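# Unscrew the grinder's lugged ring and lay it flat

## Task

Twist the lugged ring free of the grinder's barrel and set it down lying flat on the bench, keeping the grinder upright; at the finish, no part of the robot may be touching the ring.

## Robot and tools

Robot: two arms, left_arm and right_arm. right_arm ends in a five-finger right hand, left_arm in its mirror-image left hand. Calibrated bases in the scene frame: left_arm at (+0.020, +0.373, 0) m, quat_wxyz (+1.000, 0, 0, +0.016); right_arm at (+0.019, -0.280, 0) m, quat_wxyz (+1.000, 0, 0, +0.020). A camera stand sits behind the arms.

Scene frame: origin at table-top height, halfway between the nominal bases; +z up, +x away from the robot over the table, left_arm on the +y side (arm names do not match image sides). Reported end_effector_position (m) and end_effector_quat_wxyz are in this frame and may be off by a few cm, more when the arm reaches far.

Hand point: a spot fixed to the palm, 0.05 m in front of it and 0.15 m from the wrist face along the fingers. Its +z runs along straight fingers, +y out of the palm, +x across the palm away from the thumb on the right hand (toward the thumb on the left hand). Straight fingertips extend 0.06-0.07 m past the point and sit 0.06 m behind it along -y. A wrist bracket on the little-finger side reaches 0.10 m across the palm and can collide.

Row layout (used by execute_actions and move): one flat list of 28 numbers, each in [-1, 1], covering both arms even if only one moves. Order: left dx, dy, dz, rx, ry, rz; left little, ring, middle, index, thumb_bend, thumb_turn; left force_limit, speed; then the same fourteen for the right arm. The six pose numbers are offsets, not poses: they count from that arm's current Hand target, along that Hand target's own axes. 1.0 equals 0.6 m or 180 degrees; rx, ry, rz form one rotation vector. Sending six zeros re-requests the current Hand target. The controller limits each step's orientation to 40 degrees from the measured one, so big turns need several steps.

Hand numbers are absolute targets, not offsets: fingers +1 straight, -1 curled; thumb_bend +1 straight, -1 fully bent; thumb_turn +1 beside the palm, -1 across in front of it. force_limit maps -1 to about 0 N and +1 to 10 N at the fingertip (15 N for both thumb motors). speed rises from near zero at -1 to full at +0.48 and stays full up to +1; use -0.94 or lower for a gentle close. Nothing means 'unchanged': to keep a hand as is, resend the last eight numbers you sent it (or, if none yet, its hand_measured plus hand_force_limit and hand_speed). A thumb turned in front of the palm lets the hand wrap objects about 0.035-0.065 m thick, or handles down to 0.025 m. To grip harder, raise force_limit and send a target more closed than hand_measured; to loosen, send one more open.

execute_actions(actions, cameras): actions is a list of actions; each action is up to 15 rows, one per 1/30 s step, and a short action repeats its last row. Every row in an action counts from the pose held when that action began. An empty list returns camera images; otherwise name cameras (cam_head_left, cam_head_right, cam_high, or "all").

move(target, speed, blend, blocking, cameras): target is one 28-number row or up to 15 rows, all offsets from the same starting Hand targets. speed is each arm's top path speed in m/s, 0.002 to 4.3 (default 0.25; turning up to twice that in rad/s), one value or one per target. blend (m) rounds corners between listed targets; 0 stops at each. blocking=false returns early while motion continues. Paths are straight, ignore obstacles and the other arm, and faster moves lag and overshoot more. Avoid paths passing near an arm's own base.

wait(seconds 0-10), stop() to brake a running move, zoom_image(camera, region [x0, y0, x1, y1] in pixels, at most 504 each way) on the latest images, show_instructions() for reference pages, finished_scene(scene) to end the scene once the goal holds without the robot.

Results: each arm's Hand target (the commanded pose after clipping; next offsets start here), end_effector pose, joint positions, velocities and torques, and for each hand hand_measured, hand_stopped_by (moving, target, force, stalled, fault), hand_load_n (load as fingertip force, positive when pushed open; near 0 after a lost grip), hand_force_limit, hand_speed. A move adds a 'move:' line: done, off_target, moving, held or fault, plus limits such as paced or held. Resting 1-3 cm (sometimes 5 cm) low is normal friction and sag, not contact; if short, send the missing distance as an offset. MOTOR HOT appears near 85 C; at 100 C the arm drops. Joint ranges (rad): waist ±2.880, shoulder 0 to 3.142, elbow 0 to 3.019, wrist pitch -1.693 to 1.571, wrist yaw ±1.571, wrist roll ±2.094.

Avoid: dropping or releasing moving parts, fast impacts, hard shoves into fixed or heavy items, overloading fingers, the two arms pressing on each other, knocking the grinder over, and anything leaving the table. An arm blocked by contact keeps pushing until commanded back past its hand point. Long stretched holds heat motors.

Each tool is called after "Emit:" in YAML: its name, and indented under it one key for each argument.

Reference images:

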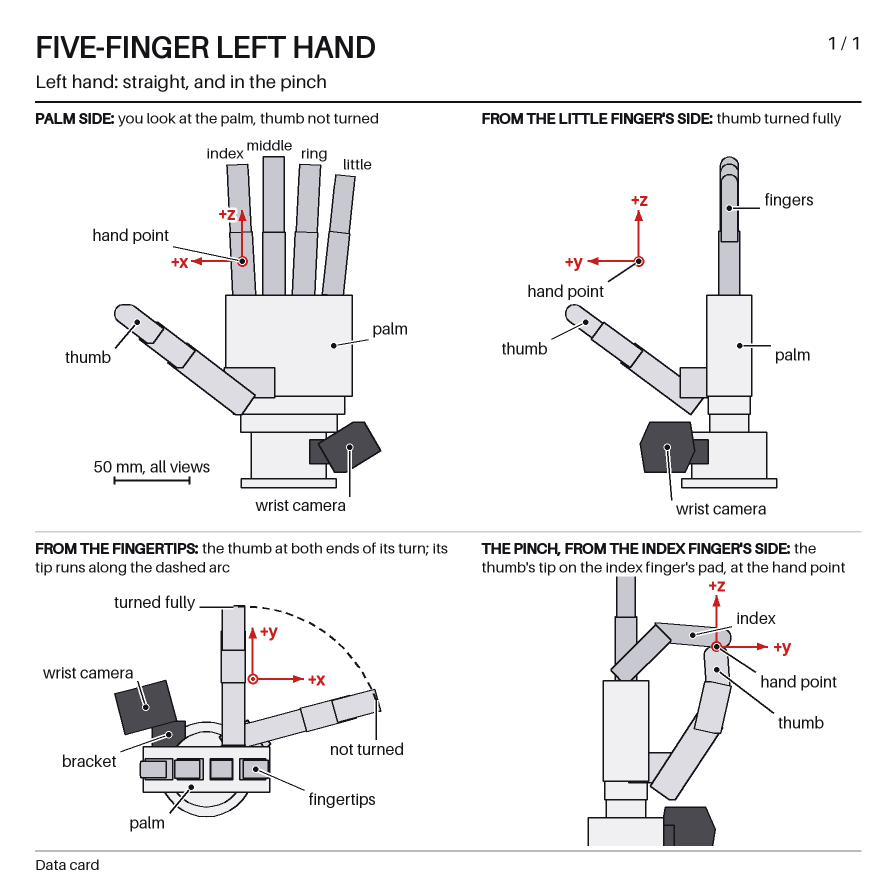

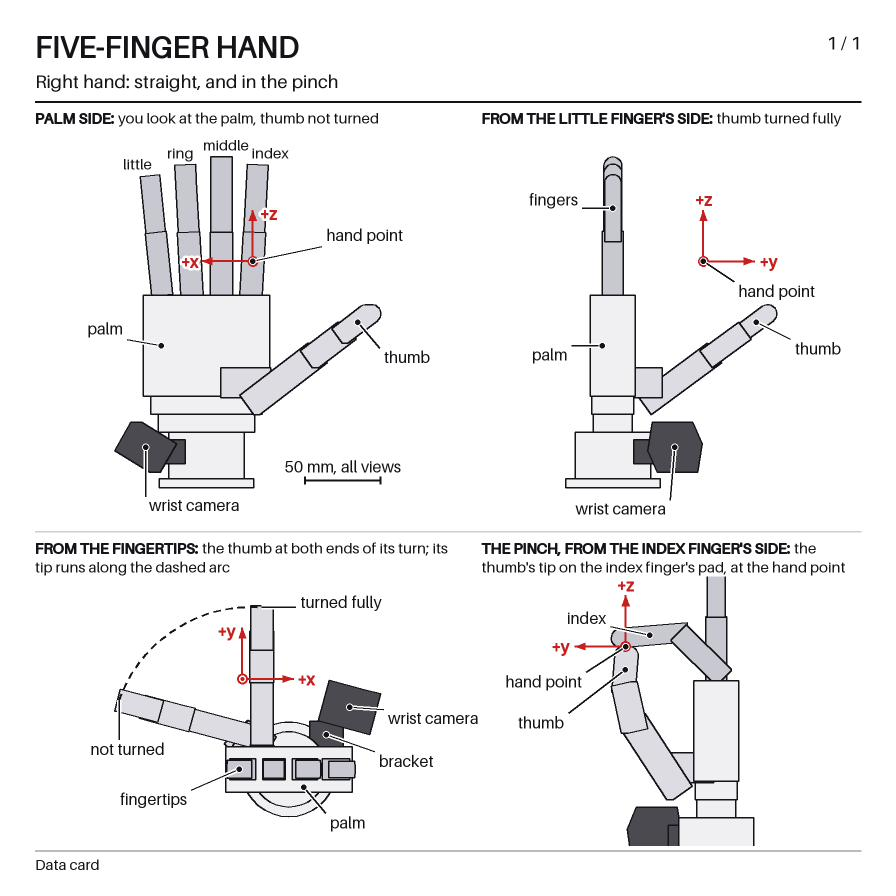

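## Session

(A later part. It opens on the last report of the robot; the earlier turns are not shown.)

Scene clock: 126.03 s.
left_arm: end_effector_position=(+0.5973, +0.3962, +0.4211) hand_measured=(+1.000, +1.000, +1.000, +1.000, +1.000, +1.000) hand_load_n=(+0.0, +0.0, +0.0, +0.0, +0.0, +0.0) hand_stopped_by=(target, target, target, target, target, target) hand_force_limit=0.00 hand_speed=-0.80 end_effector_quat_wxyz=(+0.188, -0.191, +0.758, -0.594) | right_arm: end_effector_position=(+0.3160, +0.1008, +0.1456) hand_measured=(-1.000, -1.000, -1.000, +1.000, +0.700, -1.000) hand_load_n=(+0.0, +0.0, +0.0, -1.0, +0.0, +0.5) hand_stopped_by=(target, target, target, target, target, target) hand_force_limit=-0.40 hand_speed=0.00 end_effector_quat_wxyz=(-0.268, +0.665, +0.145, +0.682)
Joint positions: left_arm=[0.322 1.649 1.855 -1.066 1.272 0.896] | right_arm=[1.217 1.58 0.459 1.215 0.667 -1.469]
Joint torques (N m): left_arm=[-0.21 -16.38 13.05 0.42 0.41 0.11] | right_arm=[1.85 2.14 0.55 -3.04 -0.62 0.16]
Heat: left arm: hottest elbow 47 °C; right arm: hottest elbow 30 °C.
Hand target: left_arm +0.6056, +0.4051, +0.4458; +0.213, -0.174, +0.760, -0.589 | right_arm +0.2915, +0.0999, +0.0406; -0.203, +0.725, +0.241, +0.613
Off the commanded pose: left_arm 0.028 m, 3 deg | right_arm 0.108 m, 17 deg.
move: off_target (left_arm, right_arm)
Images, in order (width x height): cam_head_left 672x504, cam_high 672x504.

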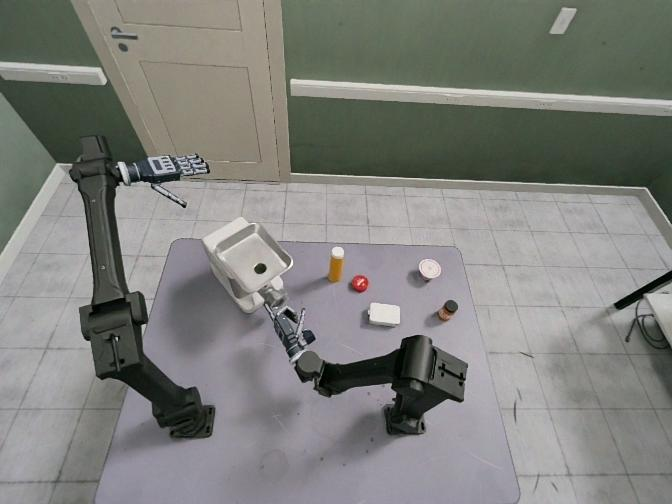

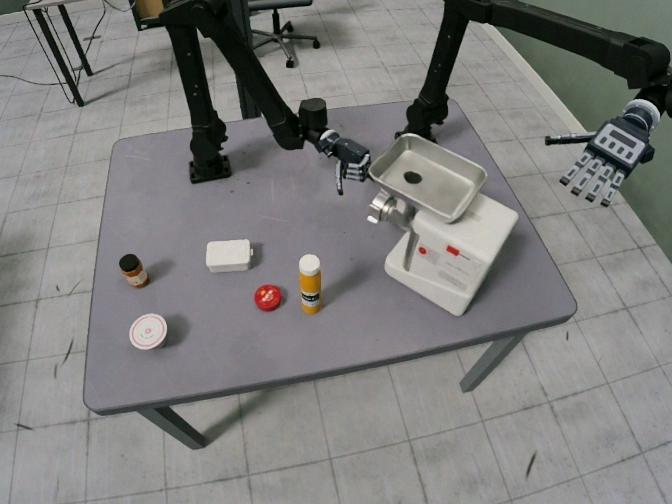

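Emit:
move:
  target:
    - [0,0,0,0,0,0,1,1,1,1,1,1,0,-0.8,-0.02,-0.05,0.01,0,-0.02,0,-1,-1,-1,1,0.7,-1,-0.4,0]
  speed: 0.06
  cameras: ["cam_head_left","cam_high"]

Emit:
zoom_image:
  camera: "cam_head_left"
  region: [250, 270, 310, 330]

Emit:
zoom_image:
  camera: "cam_high"
  region: [350, 170, 420, 240]

Scene clock: 128.07 s.
left_arm: end_effector_position=(+0.5973, +0.3962, +0.4211) hand_measured=(+1.000, +1.000, +1.000, +1.000, +1.000, +1.000) hand_load_n=(+0.0, +0.0, +0.0, +0.0, +0.0, +0.0) hand_stopped_by=(target, target, target, target, target, target) hand_force_limit=0.00 hand_speed=-0.80 end_effector_quat_wxyz=(+0.188, -0.191, +0.758, -0.594) | right_arm: end_effector_position=(+0.3119, +0.1114, +0.1468) hand_measured=(-1.000, -1.000, -1.000, +1.000, +0.700, -1.000) hand_load_n=(+0.0, +0.0, +0.0, -10.5, +0.0, +0.5) hand_stopped_by=(target, target, target, target, target, target) hand_force_limit=-0.40 hand_speed=0.00 end_effector_quat_wxyz=(-0.247, +0.685, +0.131, +0.673)
Joint positions: left_arm=[0.322 1.649 1.855 -1.066 1.272 0.896] | right_arm=[1.251 1.562 0.513 1.088 0.751 -1.435]
Joint torques (N m): left_arm=[-0.21 -16.26 12.9 0.5 0.42 0.1] | right_arm=[3.31 3.02 1.17 -4 -2.12 0.48]
Heat: left arm: hottest elbow 47 °C; right arm: hottest elbow 30 °C.
Hand target: left_arm +0.6056, +0.4051, +0.4458; +0.213, -0.174, +0.760, -0.589 | right_arm +0.2768, +0.1262, +0.0277; -0.195, +0.744, +0.247, +0.590
Off the commanded pose: left_arm 0.028 m, 3 deg | right_arm 0.125 m, 19 deg.
move: off_target (left_arm, right_arm)
Images, in order (width x height): cam_head_left 672x504, cam_high 672x504.

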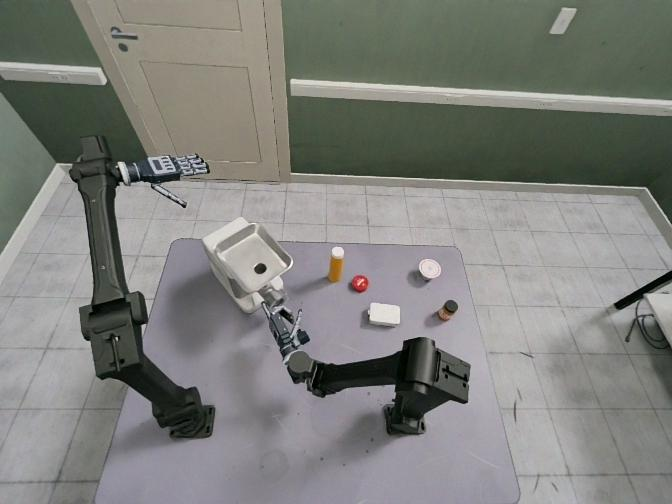

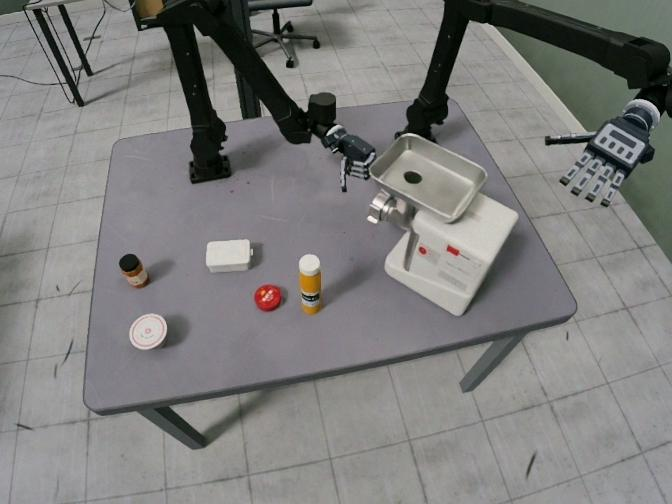

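Scaled by 8.400 from the camera's 672x504 image, which has a finer 960x720 frame.

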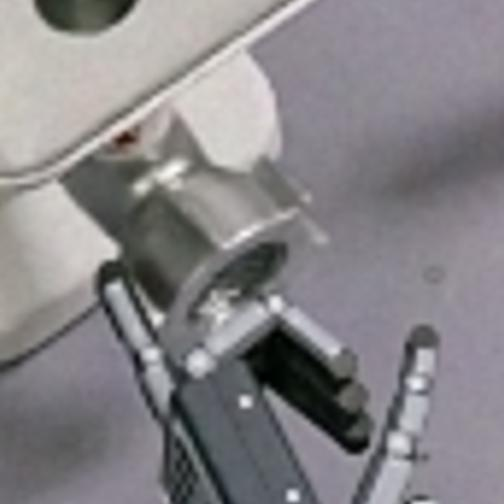

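Scaled by 7.200 from the camera's 672x504 image, which has a finer 960x720 frame.

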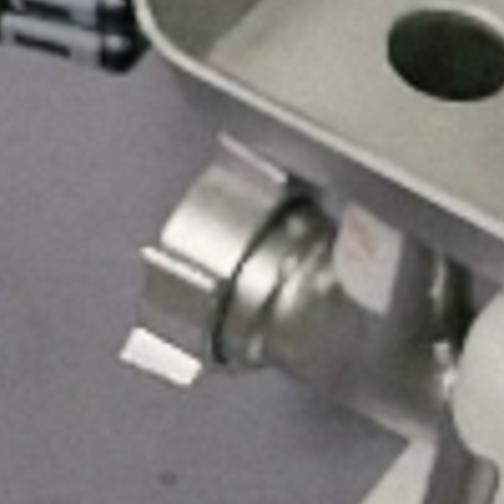

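Emit:
move:
  target:
    - [0,0,0,0,0,0,1,1,1,1,1,1,0,-0.8,0.2273,0.075,-0.053,0,0.07,0,-1,-1,-1,1,0.7,-1,-0.4,0]
    - [0,0,0,0,0,0,1,1,1,1,1,1,0,-0.8,0.1759,0.075,-0.1265,0,0.073,0,-1,-1,-1,1,0.7,-1,-0.4,0]
  speed: 0.2
  blend: [0.02,0]
  cameras: ["all"]

Emit:
zoom_image:
  camera: "cam_head_left"
  region: [250, 270, 310, 330]

Emit:
zoom_image:
  camera: "cam_high"
  region: [350, 170, 420, 240]

Emit:
zoom_image:
  camera: "cam_head_right"
  region: [260, 270, 320, 330]

Scene clock: 132.77 s.
left_arm: end_effector_position=(+0.5973, +0.3962, +0.4211) hand_measured=(+1.000, +1.000, +1.000, +1.000, +1.000, +1.000) hand_load_n=(+0.0, +0.0, +0.0, +0.0, +0.0, +0.0) hand_stopped_by=(target, target, target, target, target, target) hand_force_limit=0.00 hand_speed=-0.80 end_effector_quat_wxyz=(+0.188, -0.191, +0.758, -0.594) | right_arm: end_effector_position=(+0.2681, +0.0580, +0.1389) hand_measured=(-1.000, -1.000, -1.000, +1.000, +0.700, -1.000) hand_load_n=(+0.0, +0.0, +0.0, +0.0, +0.0, +0.5) hand_stopped_by=(target, target, target, target, target, target) hand_force_limit=-0.40 hand_speed=0.00 end_effector_quat_wxyz=(-0.214, +0.679, +0.224, +0.665)
Joint positions: left_arm=[0.322 1.649 1.855 -1.066 1.272 0.896] | right_arm=[1.326 1.411 0.319 1.06 0.738 -1.557]
Joint torques (N m): left_arm=[-0.32 -16.32 12.93 0.46 0.4 0.08] | right_arm=[-0.21 -7.41 5.11 2.54 0.22 -0.1]
Heat: left arm: hottest elbow 47 °C; right arm: hottest elbow 29 °C.
Hand target: left_arm +0.6056, +0.4051, +0.4458; +0.213, -0.174, +0.760, -0.589 | right_arm +0.2635, +0.0605, +0.1478; -0.222, +0.671, +0.223, +0.671
Off the commanded pose: left_arm 0.028 m, 3 deg | right_arm 0.010 m, 1 deg.
move: off_target (left_arm)

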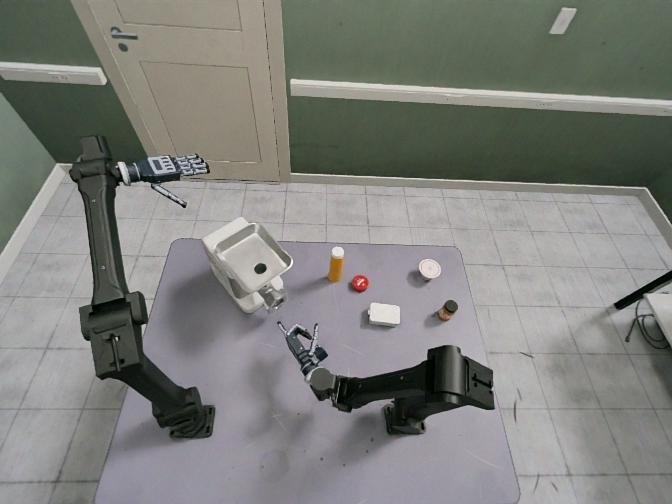

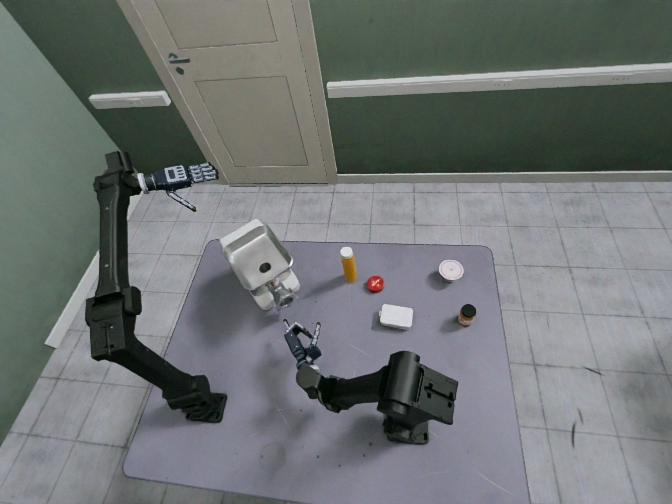

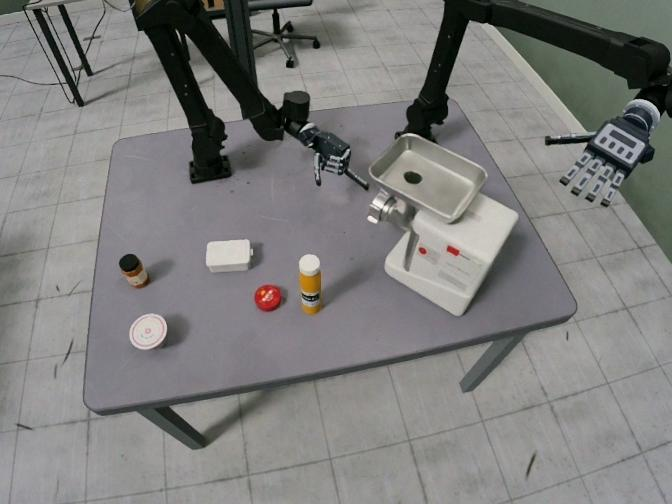

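Scaled by 8.400 from the camera's 672x504 image, which has a finer 960x720 frame.

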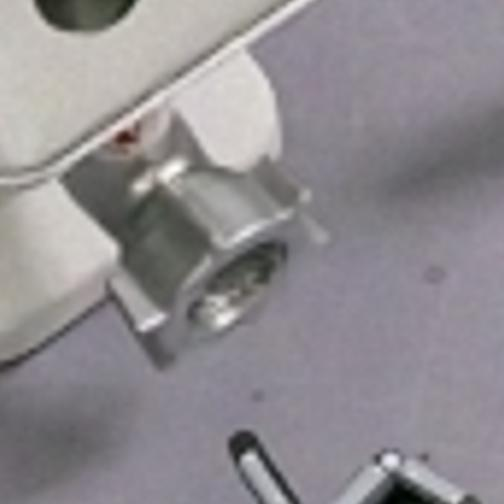

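Scaled by 7.200 from the camera's 672x504 image, which has a finer 960x720 frame.

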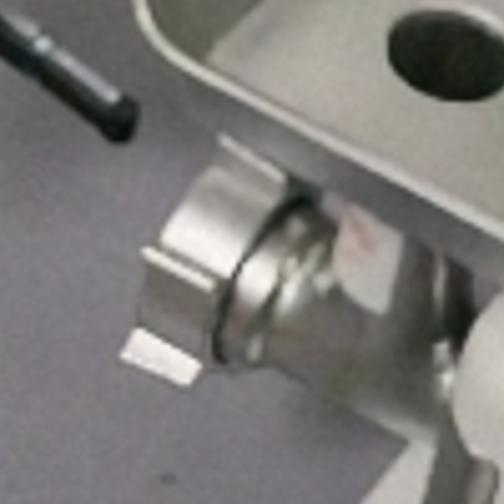

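Scaled by 8.400 from the camera's 672x504 image, which has a finer 960x720 frame.

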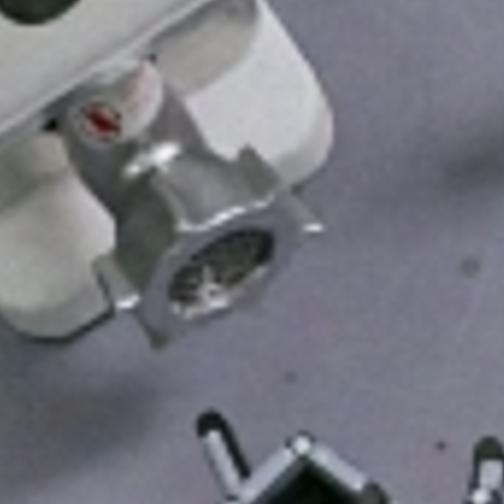

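Emit:
move:
  target:
    - [0,0,0,0,0,0,1,1,1,1,1,1,0,-0.8,-0.0297,-0.105,0,0,0,0.6222,1,-1,-1,1,1,-1,-0.4,0]
    - [0,0,0,0,0,0,1,1,1,1,1,1,0,-0.8,-0.0297,-0.105,0.0877,0,0,0.6222,1,-1,-1,1,1,-1,-0.4,0]
  speed: [0.4,0.12]
  cameras: ["all"]

Emit:
zoom_image:
  camera: "cam_head_left"
  region: [250, 270, 310, 330]

Emit:
zoom_image:
  camera: "cam_high"
  region: [350, 170, 420, 240]

Emit:
zoom_image:
  camera: "cam_head_right"
  region: [260, 270, 320, 330]

Scene clock: 137.87 s.
left_arm: end_effector_position=(+0.5973, +0.3962, +0.4211) hand_measured=(+1.000, +1.000, +1.000, +1.000, +1.000, +1.000) hand_load_n=(+0.0, +0.0, +0.0, +0.0, +0.0, +0.0) hand_stopped_by=(target, target, target, target, target, target) hand_force_limit=0.00 hand_speed=-0.80 end_effector_quat_wxyz=(+0.188, -0.191, +0.758, -0.594) | right_arm: end_effector_position=(+0.2561, +0.1308, +0.1154) hand_measured=(+1.000, -1.000, -1.000, +1.000, +1.000, -1.000) hand_load_n=(+0.0, +0.0, +0.0, +0.0, +0.0, +0.0) hand_stopped_by=(target, target, target, target, target, target) hand_force_limit=-0.40 hand_speed=0.00 end_effector_quat_wxyz=(+0.667, -0.579, +0.426, -0.195)
Joint positions: left_arm=[0.322 1.649 1.855 -1.066 1.272 0.896] | right_arm=[1.11 1.435 0.316 1.08 0.499 0.369]
Joint torques (N m): left_arm=[-0.03 -16.26 12.81 0.44 0.42 0.09] | right_arm=[-2.14 -5.19 7.9 2.62 -0.08 0.2]
Heat: left arm: hottest elbow 47 °C; right arm: hottest elbow 29 °C.
Hand target: left_arm +0.6056, +0.4051, +0.4458; +0.213, -0.174, +0.760, -0.589 | right_arm +0.2682, +0.1424, +0.1300; +0.681, -0.560, +0.432, -0.191
Off the commanded pose: left_arm 0.028 m, 3 deg | right_arm 0.022 m, 3 deg.
move: off_target (left_arm, right_arm)

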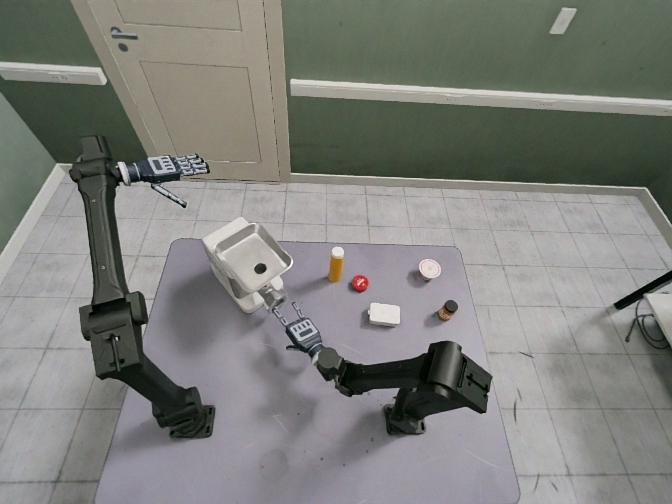

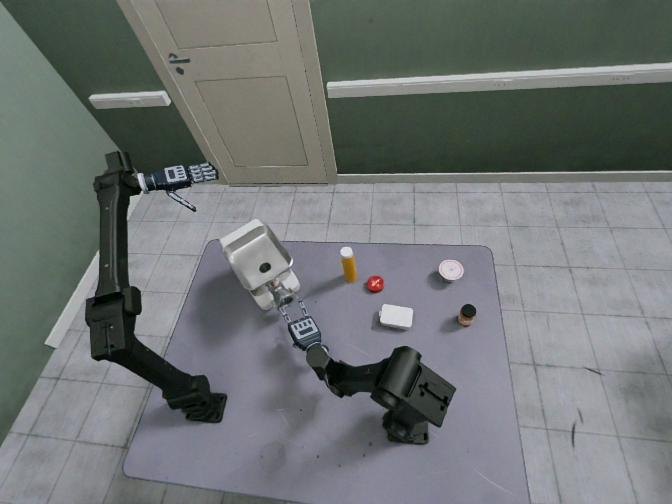

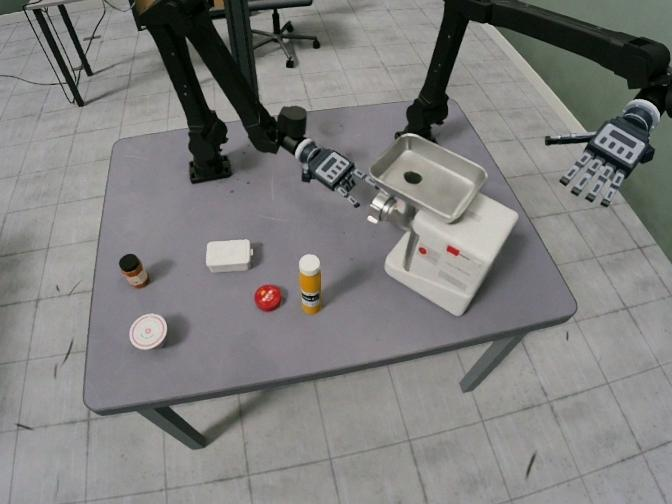

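Scaled by 8.400 from the camera's 672x504 image, which has a finer 960x720 frame.

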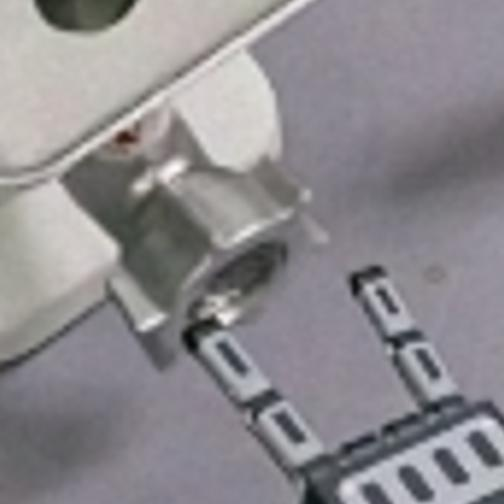

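Scaled by 7.200 from the camera's 672x504 image, which has a finer 960x720 frame.

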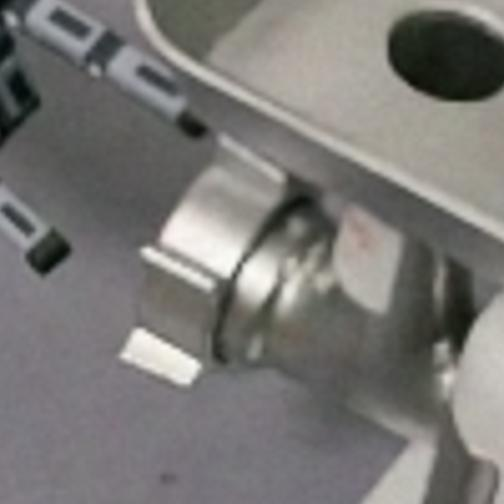

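Scaled by 8.400 from the camera's 672x504 image, which has a finer 960x720 frame.

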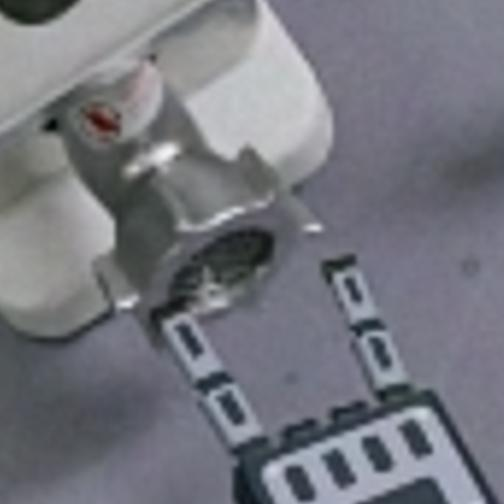

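Emit:
move:
  target:
    - [0,0,0,0,0,0,1,1,1,1,1,1,0,-0.8,0.0055,-0.0015,0.03,0,0.008,0.011,1,-1,-1,1,1,-1,-0.4,0]
    - [0,0,0,0,0,0,1,1,1,1,1,1,0,-0.8,0.0055,-0.0015,0.058,0,0.008,0.011,1,-1,-1,1,1,-1,-0.4,0]
  speed: 0.1
  cameras: ["all"]

Emit:
zoom_image:
  camera: "cam_head_left"
  region: [250, 270, 310, 330]

Emit:
zoom_image:
  camera: "cam_high"
  region: [350, 170, 420, 240]

Emit:
zoom_image:
  camera: "cam_head_right"
  region: [260, 270, 320, 330]

Scene clock: 140.23 s.
left_arm: end_effector_position=(+0.5973, +0.3962, +0.4211) hand_measured=(+1.000, +1.000, +1.000, +1.000, +1.000, +1.000) hand_load_n=(+0.0, +0.0, +0.0, +0.0, +0.0, +0.0) hand_stopped_by=(target, target, target, target, target, target) hand_force_limit=0.00 hand_speed=-0.80 end_effector_quat_wxyz=(+0.188, -0.191, +0.758, -0.594) | right_arm: end_effector_position=(+0.2700, +0.1392, +0.1194) hand_measured=(+1.000, -1.000, -1.000, +1.000, +1.000, -1.000) hand_load_n=(+0.0, +0.0, +0.0, +1.0, +0.0, +0.0) hand_stopped_by=(target, target, target, target, target, target) hand_force_limit=-0.40 hand_speed=0.00 end_effector_quat_wxyz=(+0.673, -0.564, +0.443, -0.180)
Joint positions: left_arm=[0.322 1.649 1.855 -1.066 1.272 0.896] | right_arm=[1.077 1.465 0.349 1.083 0.474 0.419]
Joint torques (N m): left_arm=[-0.21 -16.21 12.96 0.47 0.41 0.1] | right_arm=[-3.43 -3.08 11.08 1.43 -0.23 0.1]
Heat: left arm: hottest elbow 47 °C; right arm: hottest elbow 29 °C.
Hand target: left_arm +0.6056, +0.4051, +0.4458; +0.213, -0.174, +0.760, -0.589 | right_arm +0.2981, +0.1605, +0.1295; +0.678, -0.550, +0.450, -0.187
Off the commanded pose: left_arm 0.028 m, 3 deg | right_arm 0.037 m, 2 deg.
move: off_target (left_arm, right_arm)

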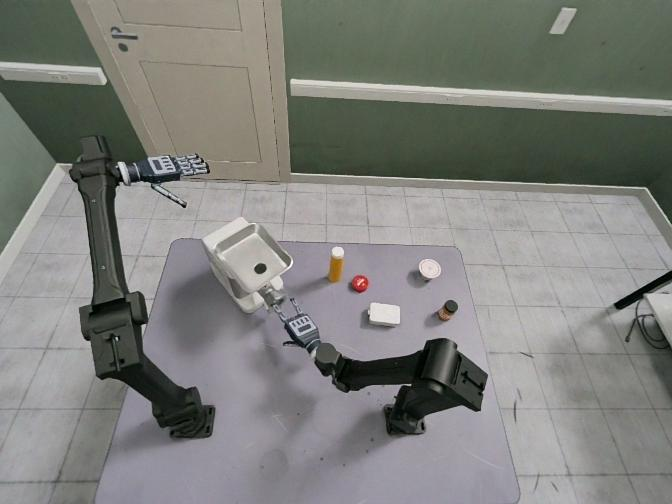

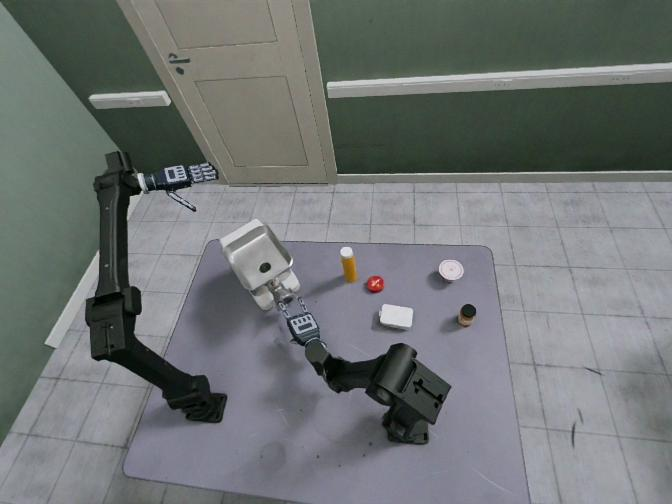

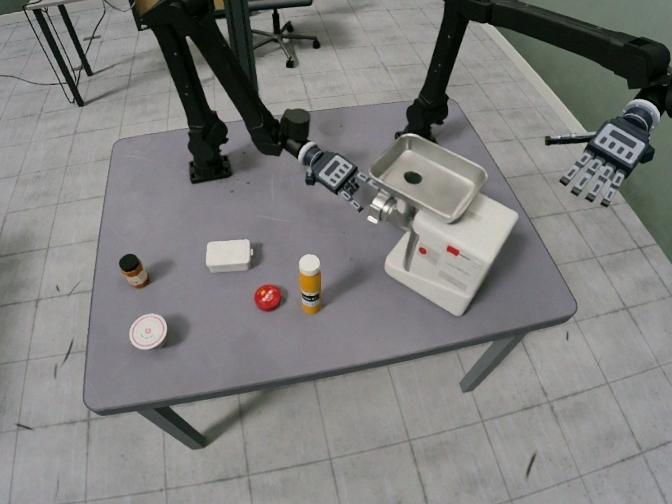

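Scaled by 8.400 from the camera's 672x504 image, which has a finer 960x720 frame.

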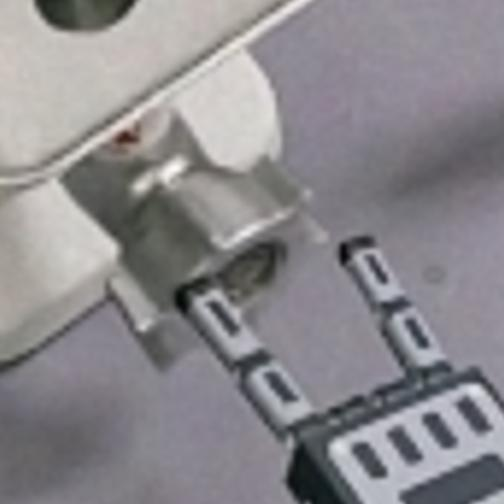

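Scaled by 7.200 from the camera's 672x504 image, which has a finer 960x720 frame.

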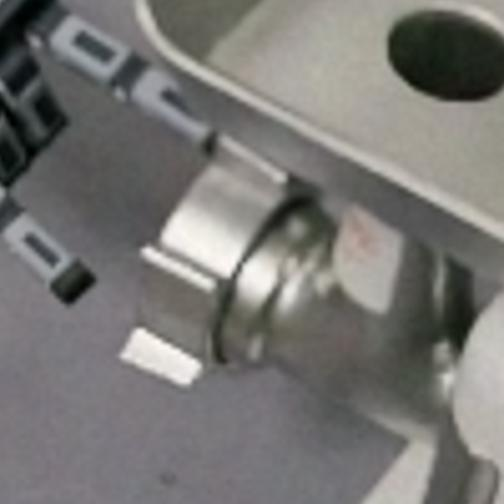

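Scaled by 8.400 from the camera's 672x504 image, which has a finer 960x720 frame.

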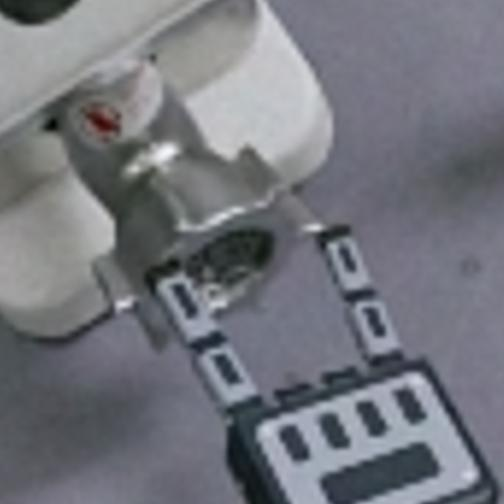

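Emit:
move:
  target:
    - [0,0,0,0,0,0,1,1,1,1,1,1,0,-0.8,0,0,-0.07,0,0,0,1,-1,-1,1,1,-1,-0.4,0]
    - [0,0,0,0,0,0,1,1,1,1,1,1,0,-0.8,-0.0113,-0.0132,-0.06,0,0,0,1,-1,-1,1,1,-1,-0.4,0]
    - [0,0,0,0,0,0,1,1,1,1,1,1,0,-0.8,-0.0113,-0.0132,0.002,0,0,0,1,-1,-1,1,1,-1,-0.4,0]
  speed: 0.12
  blend: [0.01,0,0]
  cameras: ["all"]

Emit:
zoom_image:
  camera: "cam_head_left"
  region: [250, 270, 310, 330]

Emit:
zoom_image:
  camera: "cam_high"
  region: [350, 170, 420, 240]

Emit:
zoom_image:
  camera: "cam_head_right"
  region: [260, 270, 320, 330]

Scene clock: 146.60 s.
left_arm: end_effector_position=(+0.5973, +0.3962, +0.4211) hand_measured=(+1.000, +1.000, +1.000, +1.000, +1.000, +1.000) hand_load_n=(-0.5, +0.0, +0.0, +0.0, +0.0, +0.0) hand_stopped_by=(target, target, target, target, target, target) hand_force_limit=0.00 hand_speed=-0.80 end_effector_quat_wxyz=(+0.188, -0.191, +0.758, -0.594) | right_arm: end_effector_position=(+0.2847, +0.1535, +0.1312) hand_measured=(+1.000, -1.000, -1.000, +1.000, +1.000, -1.000) hand_load_n=(+0.0, +0.0, +0.0, +0.0, +0.0, +0.0) hand_stopped_by=(target, target, target, target, target, target) hand_force_limit=-0.40 hand_speed=0.00 end_effector_quat_wxyz=(+0.673, -0.559, +0.447, -0.185)
Joint positions: left_arm=[0.322 1.649 1.855 -1.066 1.272 0.896] | right_arm=[1.065 1.465 0.407 1.029 0.477 0.42]
Joint torques (N m): left_arm=[-0.03 -16.09 12.96 0.58 0.42 0.1] | right_arm=[-2.14 -5.83 8.53 1.8 -0.07 0.11]
Heat: left arm: hottest elbow 48 °C; right arm: hottest elbow 30 °C.
Hand target: left_arm +0.6056, +0.4051, +0.4458; +0.213, -0.174, +0.760, -0.589 | right_arm +0.2974, +0.1638, +0.1395; +0.678, -0.550, +0.450, -0.187
Off the commanded pose: left_arm 0.028 m, 3 deg | right_arm 0.018 m, 1 deg.
move: off_target (left_arm, right_arm); blend cut to 0.006 m at target 1

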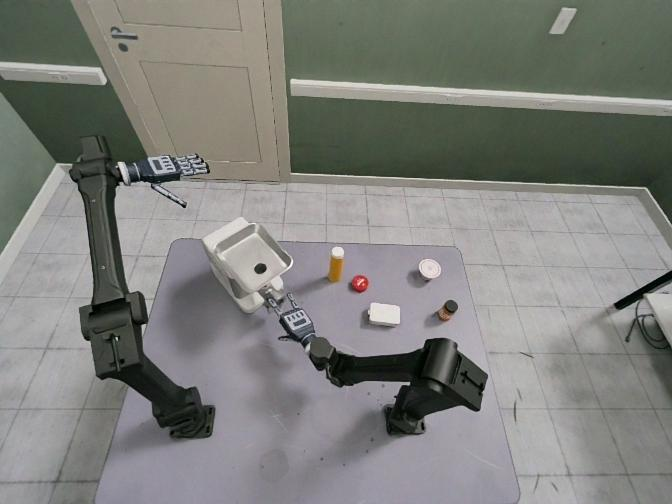

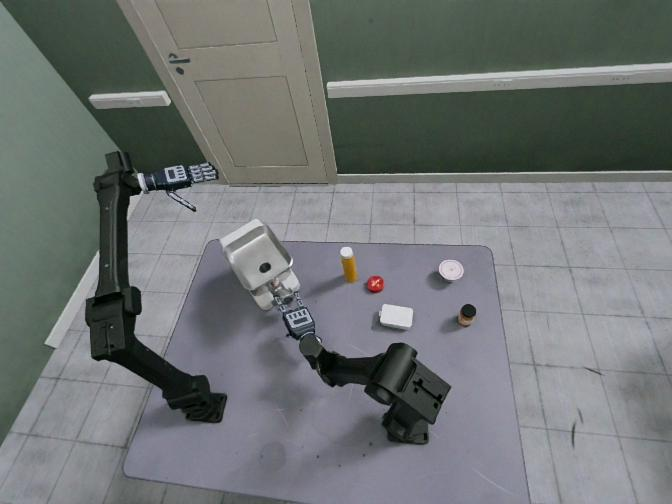

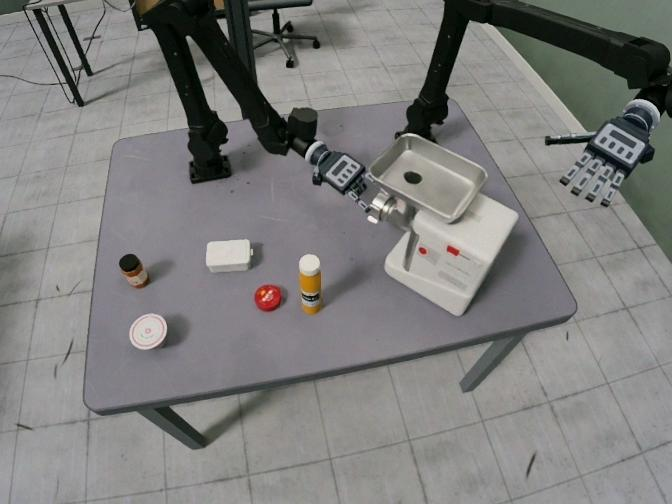

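Scaled by 8.400 from the camera's 672x504 image, which has a finer 960x720 frame.

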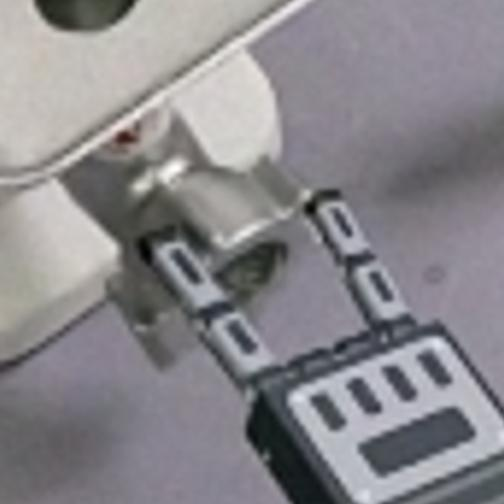

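Scaled by 7.200 from the camera's 672x504 image, which has a finer 960x720 frame.

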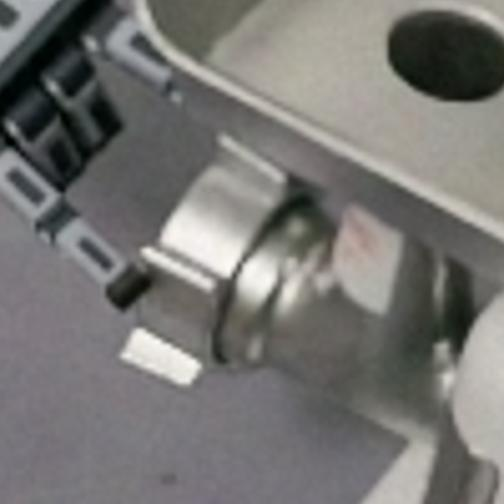

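Scaled by 8.400 from the camera's 672x504 image, which has a finer 960x720 frame.

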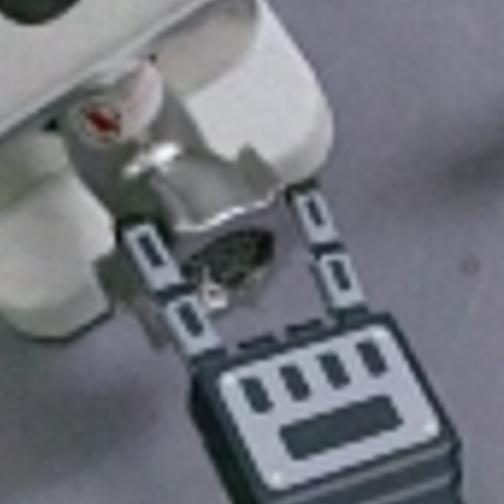

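Emit:
move:
  target:
    - [0,0,0,0,0,0,1,1,1,1,1,1,0,-0.8,0.0237,0.0129,-0.003,0,0,-0.1111,1,-1,-1,1,1,-1,-0.4,0]
  speed: 0.15
  cameras: ["cam_head_left","cam_high"]

Emit:
zoom_image:
  camera: "cam_head_left"
  region: [250, 270, 310, 330]

Emit:
zoom_image:
  camera: "cam_high"
  region: [350, 170, 420, 240]

Scene clock: 149.23 s.
left_arm: end_effector_position=(+0.5973, +0.3962, +0.4211) hand_measured=(+1.000, +1.000, +1.000, +1.000, +1.000, +1.000) hand_load_n=(-0.5, +0.0, +0.0, +0.0, +0.0, +0.0) hand_stopped_by=(target, target, target, target, target, target) hand_force_limit=0.00 hand_speed=-0.80 end_effector_quat_wxyz=(+0.188, -0.191, +0.758, -0.594) | right_arm: end_effector_position=(+0.2982, +0.1441, +0.1242) hand_measured=(+1.000, -1.000, -1.000, +1.000, +1.000, -1.000) hand_load_n=(+0.0, +0.0, +0.0, +0.5, +0.0, +0.0) hand_stopped_by=(target, target, target, target, target, target) hand_force_limit=-0.40 hand_speed=0.00 end_effector_quat_wxyz=(+0.638, -0.617, +0.354, -0.296)
Joint positions: left_arm=[0.322 1.649 1.855 -1.066 1.272 0.896] | right_arm=[1.067 1.463 0.423 1.026 0.492 0.093]
Joint torques (N m): left_arm=[-0.44 -16.38 12.97 0.51 0.41 0.09] | right_arm=[-0.62 -6.24 8.01 1.4 0.31 -0.1]
Heat: left arm: hottest elbow 48 °C; right arm: hottest elbow 30 °C.
Hand target: left_arm +0.6056, +0.4051, +0.4458; +0.213, -0.174, +0.760, -0.589 | right_arm +0.3016, +0.1545, +0.1267; +0.636, -0.620, +0.347, -0.302
Off the commanded pose: left_arm 0.028 m, 3 deg | right_arm 0.011 m, 1 deg.
move: off_target (left_arm, right_arm)
Images, in order (width x height): cam_head_left 672x504, cam_high 672x504.

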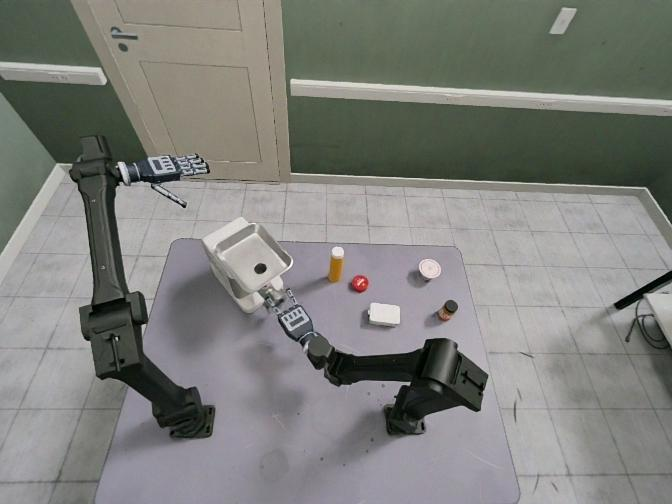

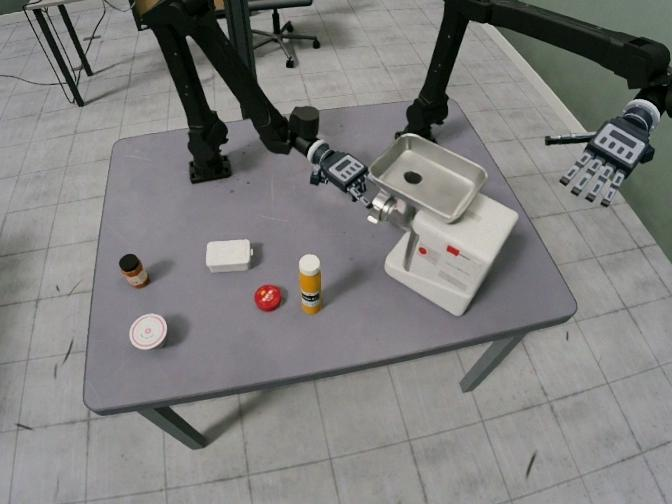

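Scaled by 8.400 from the camera's 672x504 image, which has a finer 960x720 frame.

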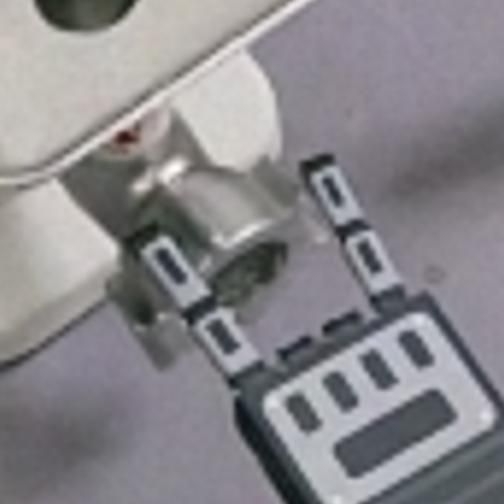

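Scaled by 7.200 from the camera's 672x504 image, which has a finer 960x720 frame.

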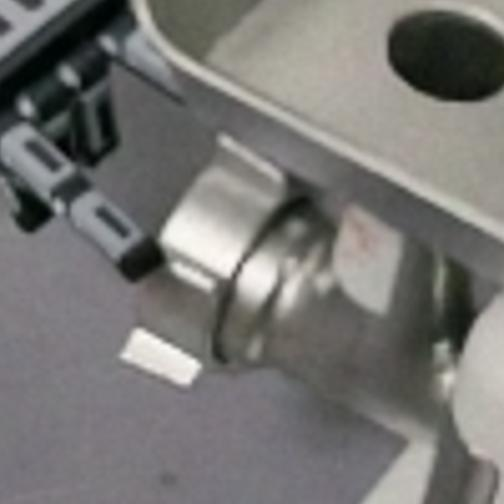

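Emit:
move:
  target:
    - [0,0,0,0,0,0,1,1,1,1,1,1,0,-0.8,-0.0026,0.0119,-0.003,0,0,-0.0833,1,-1,-1,1,1,-1,-0.4,0]
  speed: 0.15
  cameras: ["cam_head_left","cam_high"]

Emit:
zoom_image:
  camera: "cam_head_left"
  region: [250, 270, 310, 330]

Emit:
zoom_image:
  camera: "cam_high"
  region: [350, 170, 420, 240]

Scene clock: 151.70 s.
left_arm: end_effector_position=(+0.5973, +0.3962, +0.4211) hand_measured=(+1.000, +1.000, +1.000, +1.000, +1.000, +1.000) hand_load_n=(+0.0, +0.0, +0.0, +0.0, +0.0, +0.0) hand_stopped_by=(target, target, target, target, target, target) hand_force_limit=0.00 hand_speed=-0.80 end_effector_quat_wxyz=(+0.188, -0.191, +0.758, -0.594) | right_arm: end_effector_position=(+0.2971, +0.1410, +0.1149) hand_measured=(+1.000, -1.000, -1.000, +1.000, +1.000, -1.000) hand_load_n=(+0.0, +0.0, +0.0, +0.0, +0.0, +0.0) hand_stopped_by=(target, target, target, target, target, target) hand_force_limit=-0.40 hand_speed=0.00 end_effector_quat_wxyz=(-0.589, +0.660, -0.271, +0.378)
Joint positions: left_arm=[0.322 1.649 1.855 -1.066 1.272 0.896] | right_arm=[1.112 1.476 0.439 1.015 0.542 -0.171]
Joint torques (N m): left_arm=[-0.15 -16.15 12.94 0.47 0.39 0.09] | right_arm=[-0.26 -6.07 8.38 1.66 0.33 -0.06]
Heat: left arm: hottest elbow 48 °C; right arm: hottest elbow 30 °C.
Hand target: left_arm +0.6056, +0.4051, +0.4458; +0.213, -0.174, +0.760, -0.589 | right_arm +0.2989, +0.1551, +0.1196; -0.591, +0.660, -0.264, +0.382
Off the commanded pose: left_arm 0.028 m, 3 deg | right_arm 0.015 m, 1 deg.
move: off_target (left_arm, right_arm)
Images, in order (width x height): cam_head_left 672x504, cam_high 672x504.

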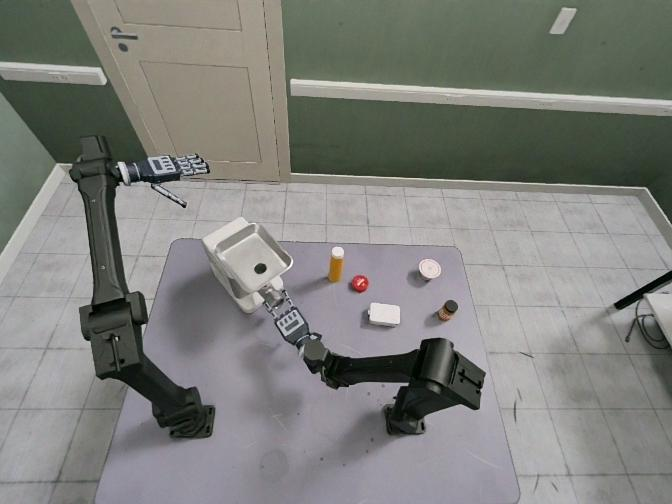

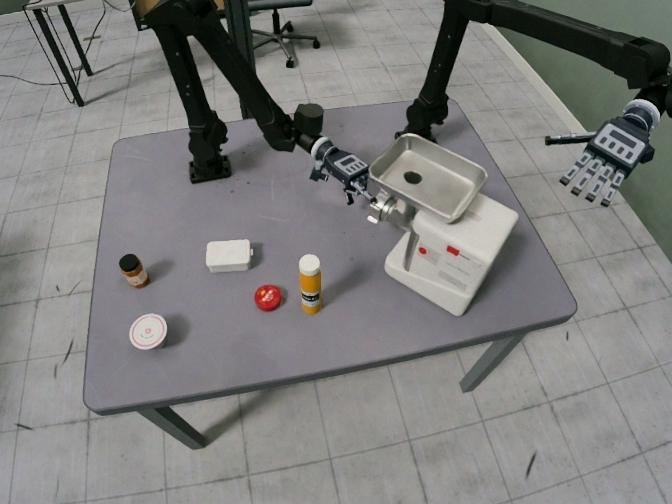

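Scaled by 8.400 from the camera's 672x504 image, which has a finer 960x720 frame.

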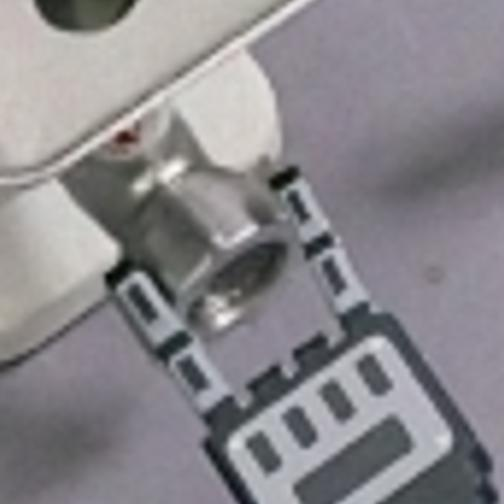

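Scaled by 7.200 from the camera's 672x504 image, which has a finer 960x720 frame.

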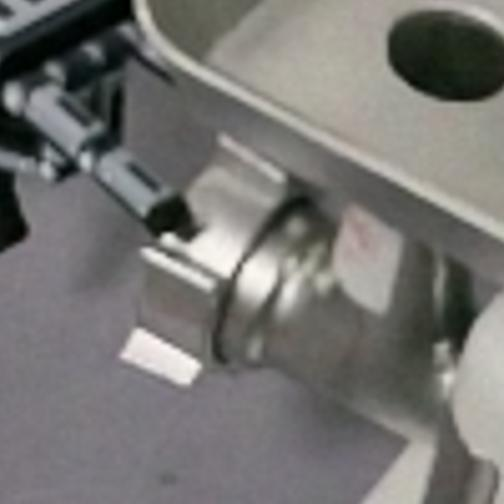

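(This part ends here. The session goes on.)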